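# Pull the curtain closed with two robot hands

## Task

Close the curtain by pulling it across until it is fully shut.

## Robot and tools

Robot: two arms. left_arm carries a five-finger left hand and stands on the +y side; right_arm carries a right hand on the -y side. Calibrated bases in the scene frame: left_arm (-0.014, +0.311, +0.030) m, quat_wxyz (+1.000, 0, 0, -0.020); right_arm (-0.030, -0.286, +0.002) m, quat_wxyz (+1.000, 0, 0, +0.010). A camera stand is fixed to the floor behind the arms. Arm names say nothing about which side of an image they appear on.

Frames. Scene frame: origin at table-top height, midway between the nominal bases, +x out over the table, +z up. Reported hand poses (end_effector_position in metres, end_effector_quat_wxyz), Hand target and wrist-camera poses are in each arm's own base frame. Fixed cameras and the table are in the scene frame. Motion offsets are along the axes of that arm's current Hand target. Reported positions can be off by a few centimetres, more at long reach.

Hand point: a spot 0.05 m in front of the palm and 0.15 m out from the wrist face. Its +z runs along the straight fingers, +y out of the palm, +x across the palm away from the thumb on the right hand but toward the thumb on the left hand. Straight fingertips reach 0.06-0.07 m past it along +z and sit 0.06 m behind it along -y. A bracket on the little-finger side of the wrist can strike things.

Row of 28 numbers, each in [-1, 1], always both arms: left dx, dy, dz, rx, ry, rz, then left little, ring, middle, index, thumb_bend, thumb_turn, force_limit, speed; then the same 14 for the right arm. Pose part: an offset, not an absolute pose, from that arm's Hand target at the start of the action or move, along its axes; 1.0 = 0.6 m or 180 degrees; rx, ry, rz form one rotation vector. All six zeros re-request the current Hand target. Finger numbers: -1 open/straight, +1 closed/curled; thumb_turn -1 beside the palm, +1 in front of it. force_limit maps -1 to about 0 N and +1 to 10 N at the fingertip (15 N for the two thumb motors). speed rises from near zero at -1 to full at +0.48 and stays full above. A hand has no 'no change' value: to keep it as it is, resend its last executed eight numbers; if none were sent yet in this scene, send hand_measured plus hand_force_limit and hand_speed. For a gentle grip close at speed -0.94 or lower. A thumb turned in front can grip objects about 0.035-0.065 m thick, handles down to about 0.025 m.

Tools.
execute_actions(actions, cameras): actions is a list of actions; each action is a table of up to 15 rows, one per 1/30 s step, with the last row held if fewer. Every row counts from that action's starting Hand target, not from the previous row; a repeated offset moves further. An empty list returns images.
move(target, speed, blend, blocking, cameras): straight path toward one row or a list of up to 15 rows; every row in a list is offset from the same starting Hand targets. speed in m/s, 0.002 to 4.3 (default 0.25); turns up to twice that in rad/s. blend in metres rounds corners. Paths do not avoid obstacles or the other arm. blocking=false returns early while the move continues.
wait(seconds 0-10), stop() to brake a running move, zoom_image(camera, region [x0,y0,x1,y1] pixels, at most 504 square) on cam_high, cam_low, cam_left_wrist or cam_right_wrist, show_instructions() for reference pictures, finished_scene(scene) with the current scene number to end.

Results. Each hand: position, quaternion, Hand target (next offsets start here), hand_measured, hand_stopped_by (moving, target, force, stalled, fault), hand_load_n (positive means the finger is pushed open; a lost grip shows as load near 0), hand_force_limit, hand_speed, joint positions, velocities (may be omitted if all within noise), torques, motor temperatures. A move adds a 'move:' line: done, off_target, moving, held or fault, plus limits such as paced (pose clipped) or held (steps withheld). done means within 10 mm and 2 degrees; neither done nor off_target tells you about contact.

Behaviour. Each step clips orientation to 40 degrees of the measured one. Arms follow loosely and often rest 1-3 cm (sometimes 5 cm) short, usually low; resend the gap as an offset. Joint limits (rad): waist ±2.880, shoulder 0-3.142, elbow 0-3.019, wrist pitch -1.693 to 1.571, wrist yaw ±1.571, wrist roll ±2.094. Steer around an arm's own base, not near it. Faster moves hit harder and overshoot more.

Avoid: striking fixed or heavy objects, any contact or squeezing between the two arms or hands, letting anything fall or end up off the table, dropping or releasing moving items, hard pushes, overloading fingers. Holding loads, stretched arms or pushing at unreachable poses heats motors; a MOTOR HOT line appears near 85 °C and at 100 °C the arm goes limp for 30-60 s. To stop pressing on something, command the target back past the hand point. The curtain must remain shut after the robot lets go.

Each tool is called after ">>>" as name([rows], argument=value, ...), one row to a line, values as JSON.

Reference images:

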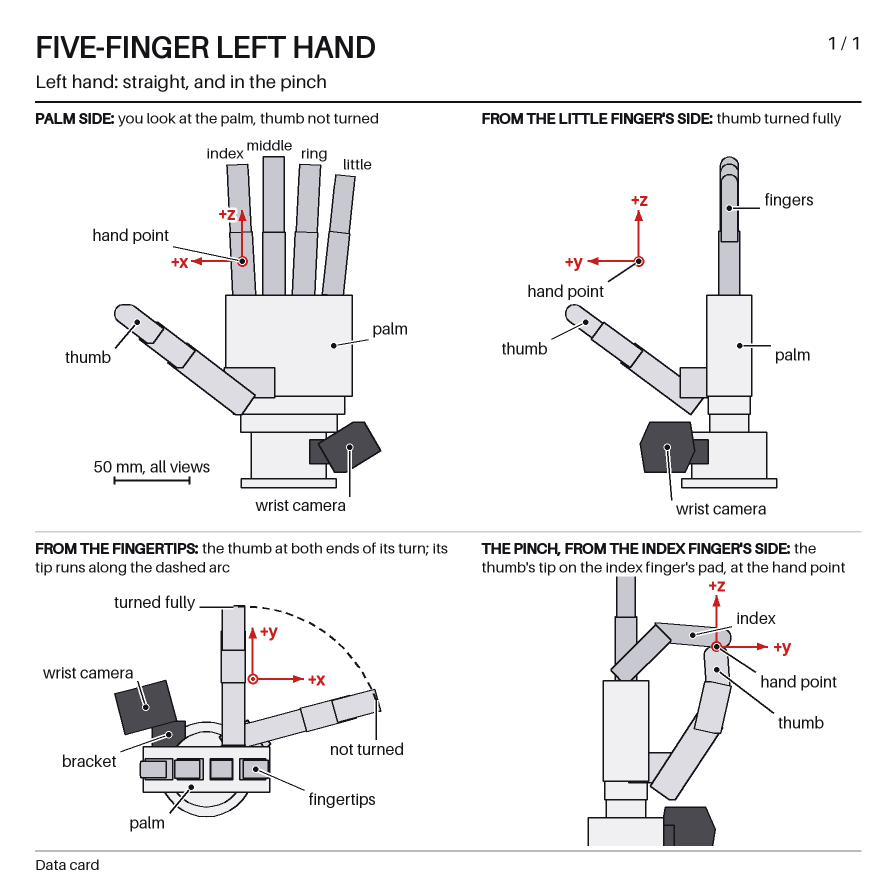

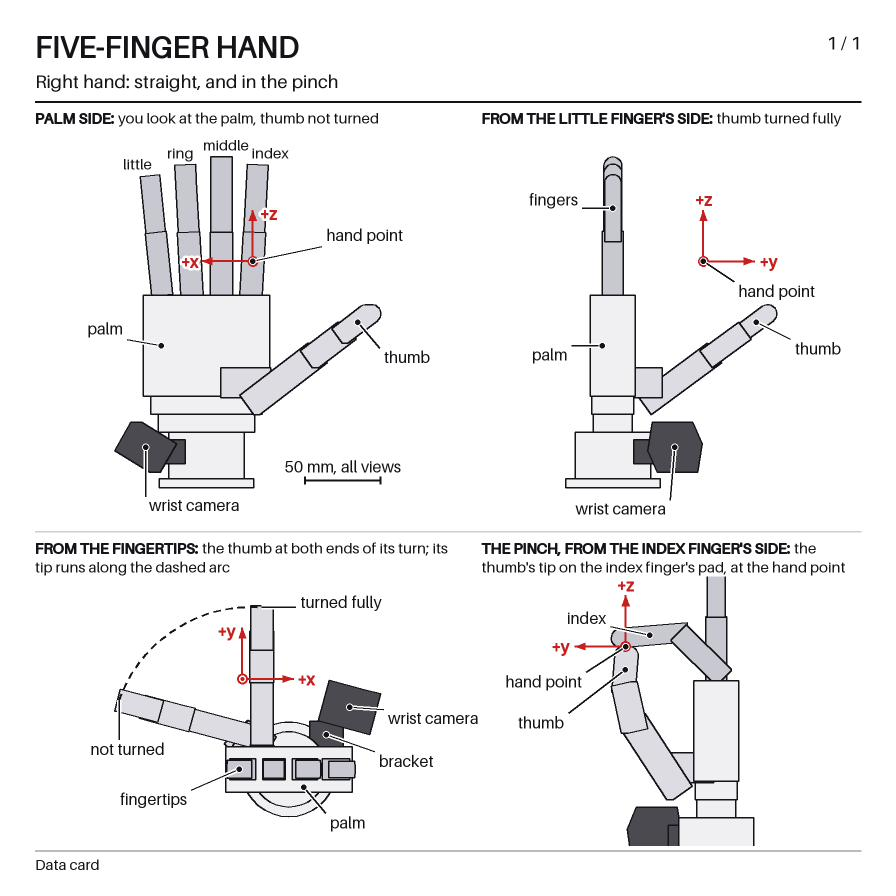

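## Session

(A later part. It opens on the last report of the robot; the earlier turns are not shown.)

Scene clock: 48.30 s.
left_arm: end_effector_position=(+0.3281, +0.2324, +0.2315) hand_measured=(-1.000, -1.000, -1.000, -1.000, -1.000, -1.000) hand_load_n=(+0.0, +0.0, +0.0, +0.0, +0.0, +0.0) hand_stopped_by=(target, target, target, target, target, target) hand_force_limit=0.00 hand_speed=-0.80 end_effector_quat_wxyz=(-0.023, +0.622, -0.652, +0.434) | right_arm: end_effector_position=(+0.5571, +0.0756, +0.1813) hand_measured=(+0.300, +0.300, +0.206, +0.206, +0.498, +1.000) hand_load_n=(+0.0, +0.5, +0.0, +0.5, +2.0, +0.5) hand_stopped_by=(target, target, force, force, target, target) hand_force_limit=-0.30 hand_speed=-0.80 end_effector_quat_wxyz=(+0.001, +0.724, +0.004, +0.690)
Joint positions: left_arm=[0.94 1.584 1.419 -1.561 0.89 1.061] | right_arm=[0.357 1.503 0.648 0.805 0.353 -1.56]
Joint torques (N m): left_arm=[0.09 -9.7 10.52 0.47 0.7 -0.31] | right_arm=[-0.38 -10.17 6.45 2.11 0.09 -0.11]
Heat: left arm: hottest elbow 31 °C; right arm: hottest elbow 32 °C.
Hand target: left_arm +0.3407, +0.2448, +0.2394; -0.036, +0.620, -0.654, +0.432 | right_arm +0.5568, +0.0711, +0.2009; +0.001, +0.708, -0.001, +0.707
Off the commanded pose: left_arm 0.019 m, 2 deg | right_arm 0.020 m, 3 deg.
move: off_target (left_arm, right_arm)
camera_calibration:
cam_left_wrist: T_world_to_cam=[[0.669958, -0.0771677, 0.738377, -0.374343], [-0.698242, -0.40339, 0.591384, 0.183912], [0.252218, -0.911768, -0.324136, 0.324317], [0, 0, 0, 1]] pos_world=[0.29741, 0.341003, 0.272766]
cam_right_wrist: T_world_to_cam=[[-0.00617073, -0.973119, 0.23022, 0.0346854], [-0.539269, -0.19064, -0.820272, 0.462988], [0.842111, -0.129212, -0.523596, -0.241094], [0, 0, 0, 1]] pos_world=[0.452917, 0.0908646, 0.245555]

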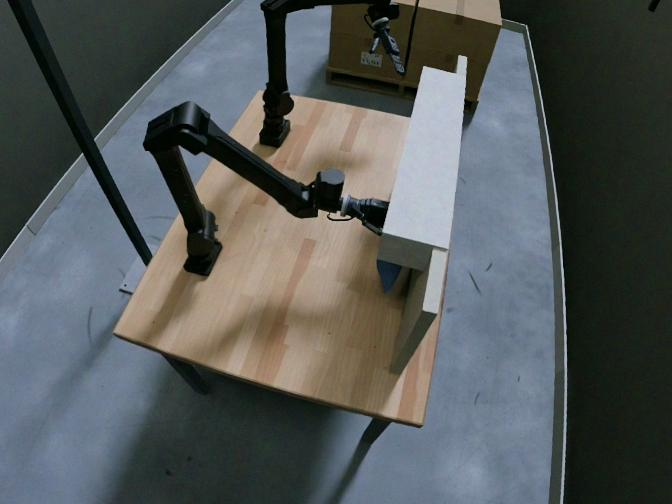

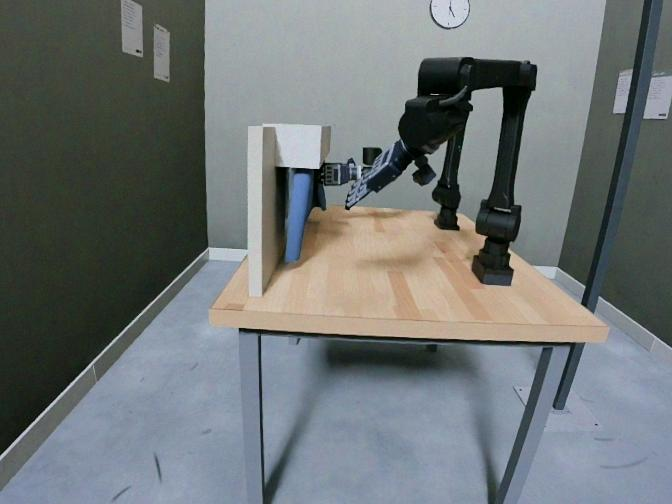

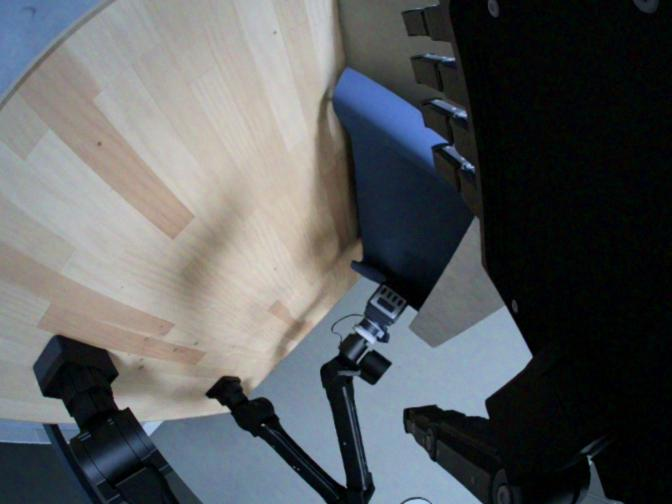

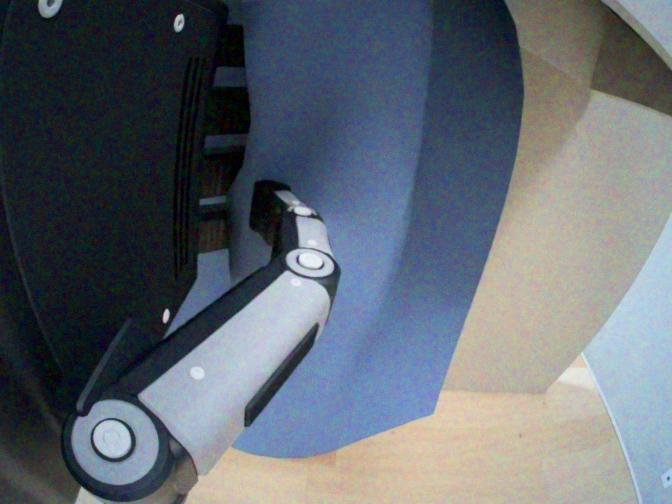

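>>> move(target=[0,0,0,0,0,0,-1,-1,-1,-1,-1,-1,0,-0.8,0,0,0,0,0,0,0.3,0.3,0.4,0.4,-1,1,-0.3,-0.3], cameras=["cam_right_wrist"])

>>> move(target=[0,0,0,0,0,0,-1,-1,-1,-1,-1,-1,0,-0.8,0,0.05,-0.045,0,0,0,-0.45,-0.45,-0.45,-0.45,-1,1,-0.3,-0.4], speed=0.06, cameras=["cam_right_wrist","cam_left_wrist"])

Scene clock: 50.50 s.
left_arm: end_effector_position=(+0.3281, +0.2324, +0.2315) hand_measured=(-1.000, -1.000, -1.000, -1.000, -1.000, -1.000) hand_load_n=(+0.0, +0.0, +0.0, +0.0, +0.0, -0.5) hand_stopped_by=(target, target, target, target, target, target) hand_force_limit=0.00 hand_speed=-0.80 end_effector_quat_wxyz=(-0.023, +0.622, -0.652, +0.434) | right_arm: end_effector_position=(+0.5571, +0.0757, +0.1831) hand_measured=(+0.300, +0.300, +0.206, +0.206, -1.000, +1.000) hand_load_n=(+0.0, +0.0, +0.0, +0.0, +0.0, +0.0) hand_stopped_by=(target, target, force, force, target, target) hand_force_limit=-0.30 hand_speed=-0.30 end_effector_quat_wxyz=(+0.001, +0.722, +0.003, +0.692)
Joint positions: left_arm=[0.94 1.584 1.419 -1.561 0.89 1.061] | right_arm=[0.357 1.501 0.648 0.807 0.353 -1.56]
Joint torques (N m): left_arm=[-0.09 -9.7 10.58 0.42 0.68 -0.29] | right_arm=[-0.38 -9.99 6.46 2.03 0.07 -0.11]
Heat: left arm: hottest elbow 31 °C; right arm: hottest elbow 32 °C.
Hand target: left_arm +0.3407, +0.2448, +0.2394; -0.036, +0.620, -0.654, +0.432 | right_arm +0.5568, +0.0712, +0.2008; +0.001, +0.708, -0.001, +0.707
Off the commanded pose: left_arm 0.019 m, 2 deg | right_arm 0.018 m, 2 deg.
move: off_target (left_arm, right_arm)
camera_calibration:
cam_right_wrist: T_world_to_cam=[[-0.00679314, -0.97351, 0.228545, 0.0350893], [-0.53562, -0.189457, -0.822932, 0.462845], [0.844432, -0.128004, -0.520144, -0.242121], [0, 0, 0, 1]] pos_world=[0.452602, 0.0908568, 0.246932]
Images, in order (width x height): cam_right_wrist 672x504.

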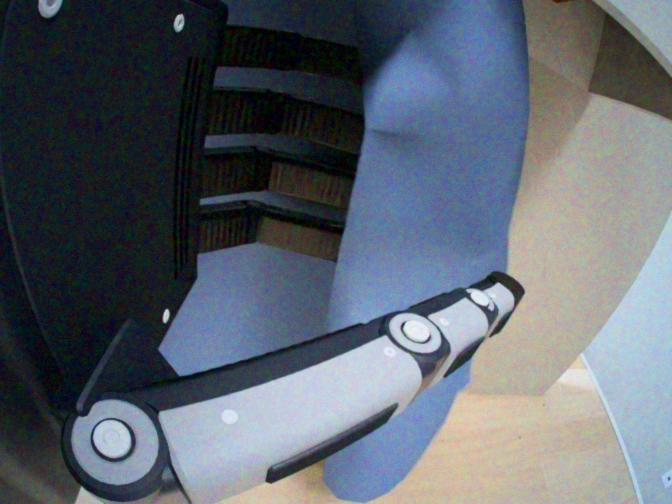

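Scene clock: 51.63 s.
left_arm: end_effector_position=(+0.3281, +0.2324, +0.2315) hand_measured=(-1.000, -1.000, -1.000, -1.000, -1.000, -1.000) hand_load_n=(+0.0, +0.0, +0.0, +0.0, +0.0, +0.0) hand_stopped_by=(target, target, target, target, target, target) hand_force_limit=0.00 hand_speed=-0.80 end_effector_quat_wxyz=(-0.023, +0.622, -0.652, +0.434) | right_arm: end_effector_position=(+0.5310, +0.0460, +0.1863) hand_measured=(-0.450, -0.450, -0.450, -0.450, -1.000, +1.000) hand_load_n=(+0.0, +0.0, +0.0, +0.0, +0.0, +0.0) hand_stopped_by=(target, target, target, target, target, target) hand_force_limit=-0.30 hand_speed=-0.40 end_effector_quat_wxyz=(-0.001, +0.720, +0.002, +0.694)
Joint positions: left_arm=[0.94 1.584 1.419 -1.561 0.89 1.061] | right_arm=[0.304 1.411 0.558 0.814 0.3 -1.56]
Joint torques (N m): left_arm=[-0.15 -9.64 10.59 0.4 0.71 -0.3] | right_arm=[-0.38 -8.47 6.17 1.98 0.05 -0.11]
Heat: left arm: hottest elbow 31 °C; right arm: hottest elbow 32 °C.
Hand target: left_arm +0.3407, +0.2448, +0.2394; -0.036, +0.620, -0.654, +0.432 | right_arm +0.5297, +0.0412, +0.2007; +0.001, +0.708, -0.001, +0.706
Off the commanded pose: left_arm 0.019 m, 2 deg | right_arm 0.015 m, 2 deg.
move: off_target (left_arm, right_arm)
camera_calibration:
cam_left_wrist: T_world_to_cam=[[0.669958, -0.0771677, 0.738377, -0.374343], [-0.698242, -0.40339, 0.591384, 0.183912], [0.252218, -0.911768, -0.324136, 0.324317], [0, 0, 0, 1]] pos_world=[0.29741, 0.341003, 0.272766]
cam_right_wrist: T_world_to_cam=[[-0.00806743, -0.974461, 0.224413, 0.0066891], [-0.53123, -0.185956, -0.826568, 0.444059], [0.847189, -0.125883, -0.516163, -0.224426], [0, 0, 0, 1]] pos_world=[0.426083, 0.0608423, 0.249703]
Images, in order (width x height): cam_left_wrist 672x504, cam_right_wrist 672x504.

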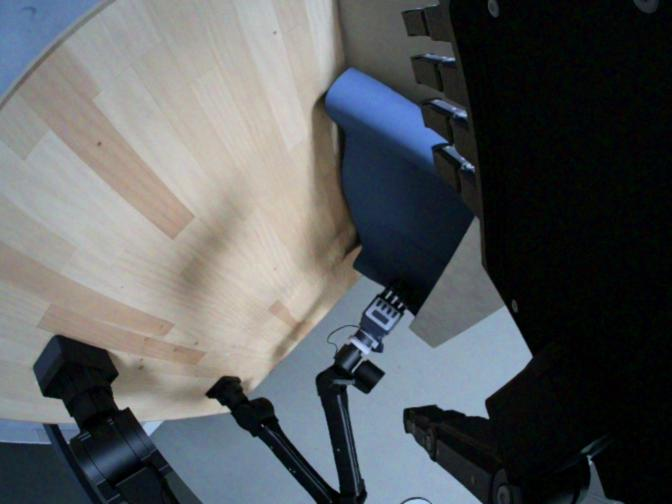

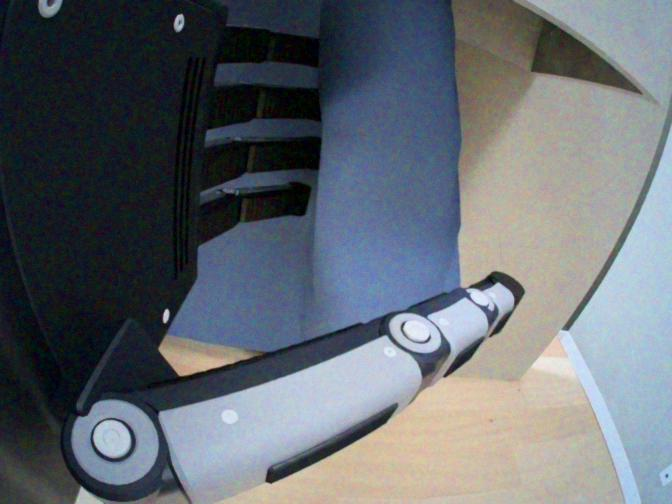

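>>> move([
  [0,0,0,0,0,0,-1,-1,-1,-1,-1,-1,0,-0.8,0,0.025,-0.06,0,0,0,-1,-1,-1,-1,-1,1,-0.3,-0.4],
  [0,0,0,0,0,0,-1,-1,-1,-1,-1,-1,0,-0.8,0,0.025,-0.2,0,0,0,-1,-1,-1,-1,-1,1,-0.3,-0.4],
], speed=[0.06,0.15], cameras=["all"])

Scene clock: 54.23 s.
left_arm: end_effector_position=(+0.3281, +0.2324, +0.2315) hand_measured=(-1.000, -1.000, -1.000, -1.000, -1.000, -1.000) hand_load_n=(+0.0, +0.0, +0.0, +0.0, +0.0, +0.0) hand_stopped_by=(target, target, target, target, target, target) hand_force_limit=0.00 hand_speed=-0.80 end_effector_quat_wxyz=(-0.023, +0.622, -0.652, +0.434) | right_arm: end_effector_position=(+0.4123, +0.0248, +0.1986) hand_measured=(-1.000, -1.000, -1.000, -1.000, -1.000, +1.000) hand_load_n=(+0.0, +0.0, +0.0, +0.0, +0.0, +0.5) hand_stopped_by=(target, target, target, target, target, target) hand_force_limit=-0.30 hand_speed=-0.40 end_effector_quat_wxyz=(+0.000, +0.709, -0.006, +0.706)
Joint positions: left_arm=[0.94 1.584 1.419 -1.561 0.89 1.061] | right_arm=[0.378 1.009 0.274 0.73 0.385 -1.56]
Joint torques (N m): left_arm=[-0.21 -9.64 10.51 0.46 0.7 -0.29] | right_arm=[1.08 -2.73 6.9 1.03 0.16 -0.09]
Heat: left arm: hottest elbow 31 °C; right arm: hottest elbow 32 °C.
Hand target: left_arm +0.3407, +0.2448, +0.2394; -0.036, +0.620, -0.654, +0.432 | right_arm +0.4097, +0.0264, +0.2009; +0.001, +0.708, -0.001, +0.707
Off the commanded pose: left_arm 0.019 m, 2 deg | right_arm 0.004 m, 1 deg.
move: off_target (left_arm)
camera_calibration:
cam_left_wrist: T_world_to_cam=[[0.669958, -0.0771677, 0.738377, -0.374343], [-0.698242, -0.40339, 0.591384, 0.183912], [0.252218, -0.911768, -0.324136, 0.324317], [0, 0, 0, 1]] pos_world=[0.29741, 0.341003, 0.272766]
cam_right_wrist: T_world_to_cam=[[-0.0269063, -0.976404, 0.21427, -0.00775615], [-0.505439, -0.171641, -0.845618, 0.380041], [0.862443, -0.131053, -0.488894, -0.131931], [0, 0, 0, 1]] pos_world=[0.305662, 0.0403676, 0.258531]

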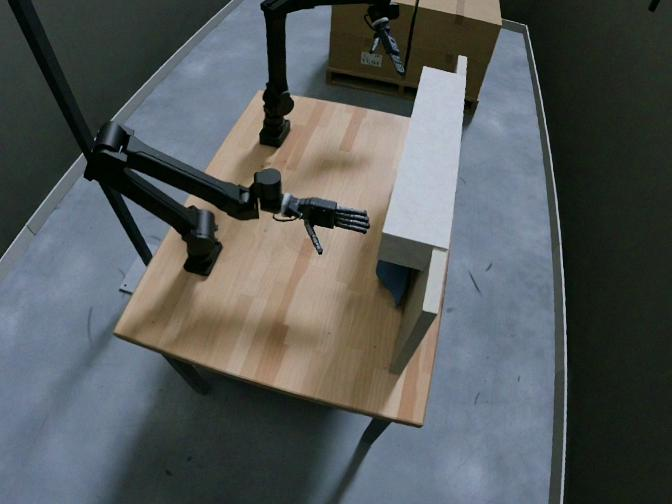

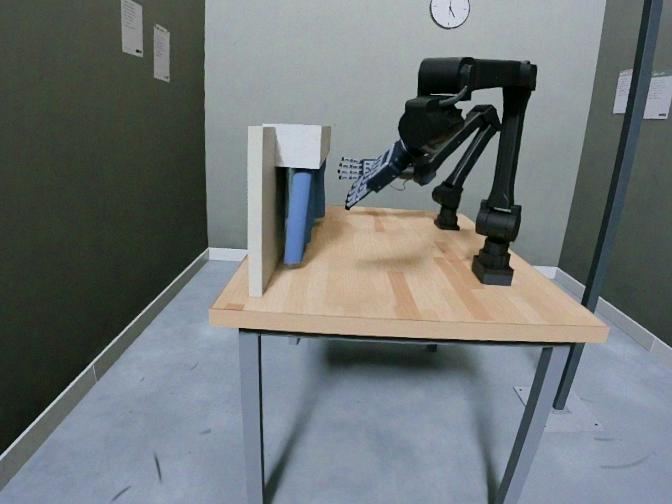

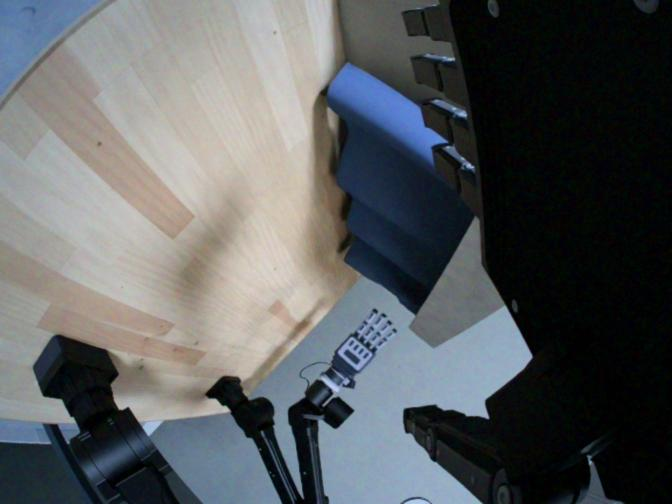

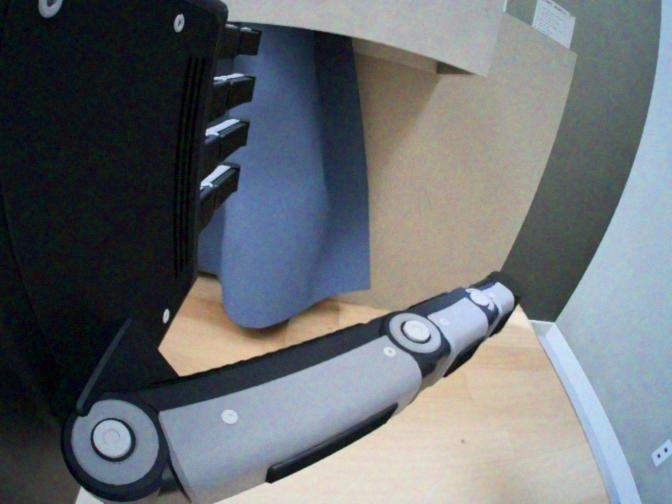

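>>> move(target=[0,0,0,0,0,0,-1,-1,-1,-1,-1,-1,0,-0.8,-0.05,0.15,-0.15,0,0,0,-1,-1,-1,-1,-1,-1,-0.3,0], speed=0.25, cameras=["cam_right_wrist","cam_left_wrist","cam_low"])

>>> zoom_image(camera="cam_right_wrist", region=[230, 0, 450, 250])

>>> zoom_image(camera="cam_left_wrist", region=[280, 40, 500, 340])

Scene clock: 56.13 s.
left_arm: end_effector_position=(+0.3281, +0.2324, +0.2315) hand_measured=(-1.000, -1.000, -1.000, -1.000, -1.000, -1.000) hand_load_n=(+0.0, +0.0, +0.0, +0.0, +0.0, +0.0) hand_stopped_by=(target, target, target, target, target, target) hand_force_limit=0.00 hand_speed=-0.80 end_effector_quat_wxyz=(-0.023, +0.622, -0.652, +0.434) | right_arm: end_effector_position=(+0.3477, -0.0304, +0.1612) hand_measured=(-1.000, -1.000, -1.000, -1.000, -1.000, -1.000) hand_load_n=(+0.0, +0.0, +0.0, +0.0, +0.0, +0.0) hand_stopped_by=(target, target, target, target, target, target) hand_force_limit=-0.30 hand_speed=0.00 end_effector_quat_wxyz=(+0.000, +0.711, -0.003, +0.704)
Joint positions: left_arm=[0.94 1.584 1.419 -1.561 0.89 1.061] | right_arm=[0.198 0.727 0.055 0.662 0.202 -1.565]
Joint torques (N m): left_arm=[0.03 -9.7 10.48 0.46 0.72 -0.28] | right_arm=[0.85 2.32 9.83 1.57 0.16 0.02]
Heat: left arm: hottest elbow 32 °C; right arm: hottest elbow 32 °C.
Hand target: left_arm +0.3407, +0.2448, +0.2394; -0.036, +0.620, -0.654, +0.432 | right_arm +0.3559, -0.0271, +0.1745; -0.003, +0.702, -0.003, +0.712 (not the last commanded pose)
Off the commanded pose: left_arm 0.019 m, 2 deg | right_arm 0.045 m, 1 deg.
move: held (right_arm; a check stopped the path), off_target (left_arm); limits=held
pose unreachable (right arm): on one or more control steps of this call, first in action 0 (counted from 0), this arm could not follow its commanded pose, so it was not sent that pose on those steps. It may still have moved: this result reports where it is.
cause: moving toward the commanded pose would bring two parts of the arm too close to each other (joints 2 (shoulder) and 3 (elbow) lie between them).
camera_calibration:
cam_left_wrist: T_world_to_cam=[[0.669958, -0.0771677, 0.738377, -0.374343], [-0.698242, -0.40339, 0.591384, 0.183912], [0.252218, -0.911768, -0.324136, 0.324317], [0, 0, 0, 1]] pos_world=[0.29741, 0.341003, 0.272766]
cam_right_wrist: T_world_to_cam=[[-0.0218565, -0.975452, 0.219126, -0.0579653], [-0.509758, -0.177674, -0.841771, 0.306915], [0.86004, -0.1301, -0.493361, -0.10011], [0, 0, 0, 1]] pos_world=[0.241284, -0.0150356, 0.221664]
Images, in order (width x height): cam_low 672x504, cam_left_wrist 672x504, cam_right_wrist 672x504.

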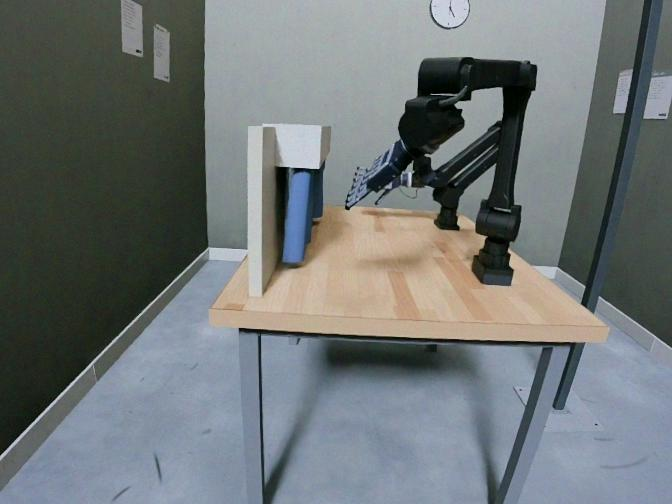

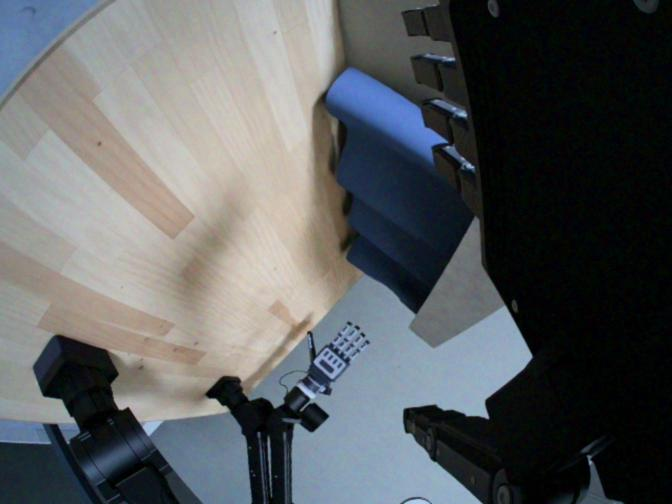

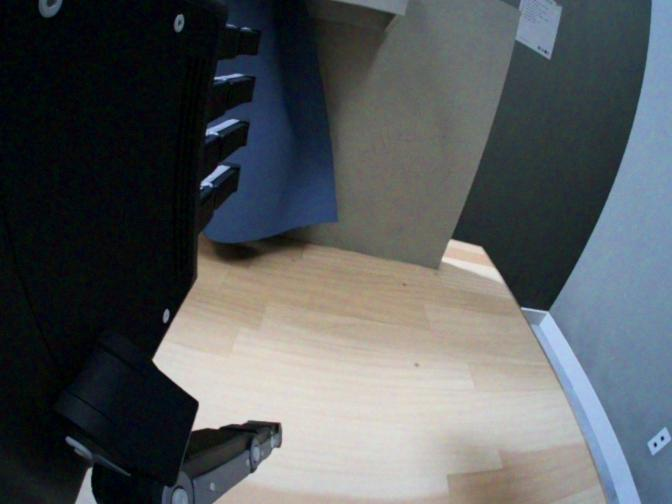

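Scaled by 2.016 from the camera's 672x504 image, which has a finer 960x720 frame.

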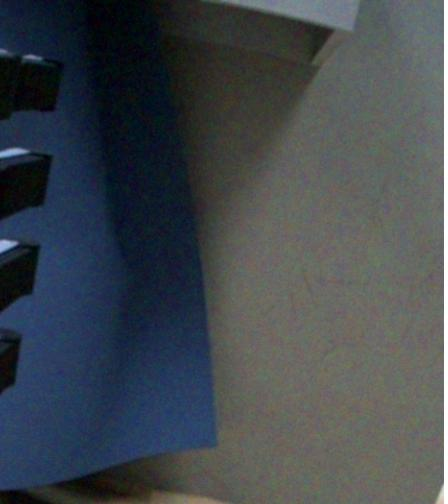

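Scaled by 1.680 from the camera's 672x504 image, which has a finer 960x720 frame.

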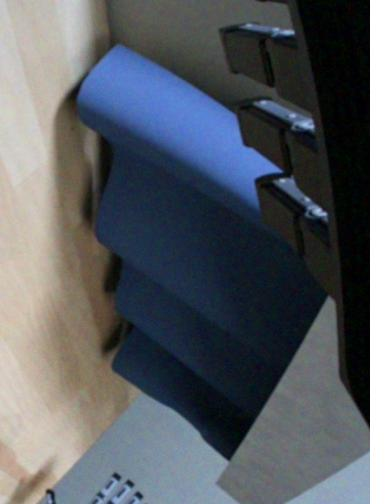

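>>> finished_scene(scene=1)

The scene is finished: the task was done.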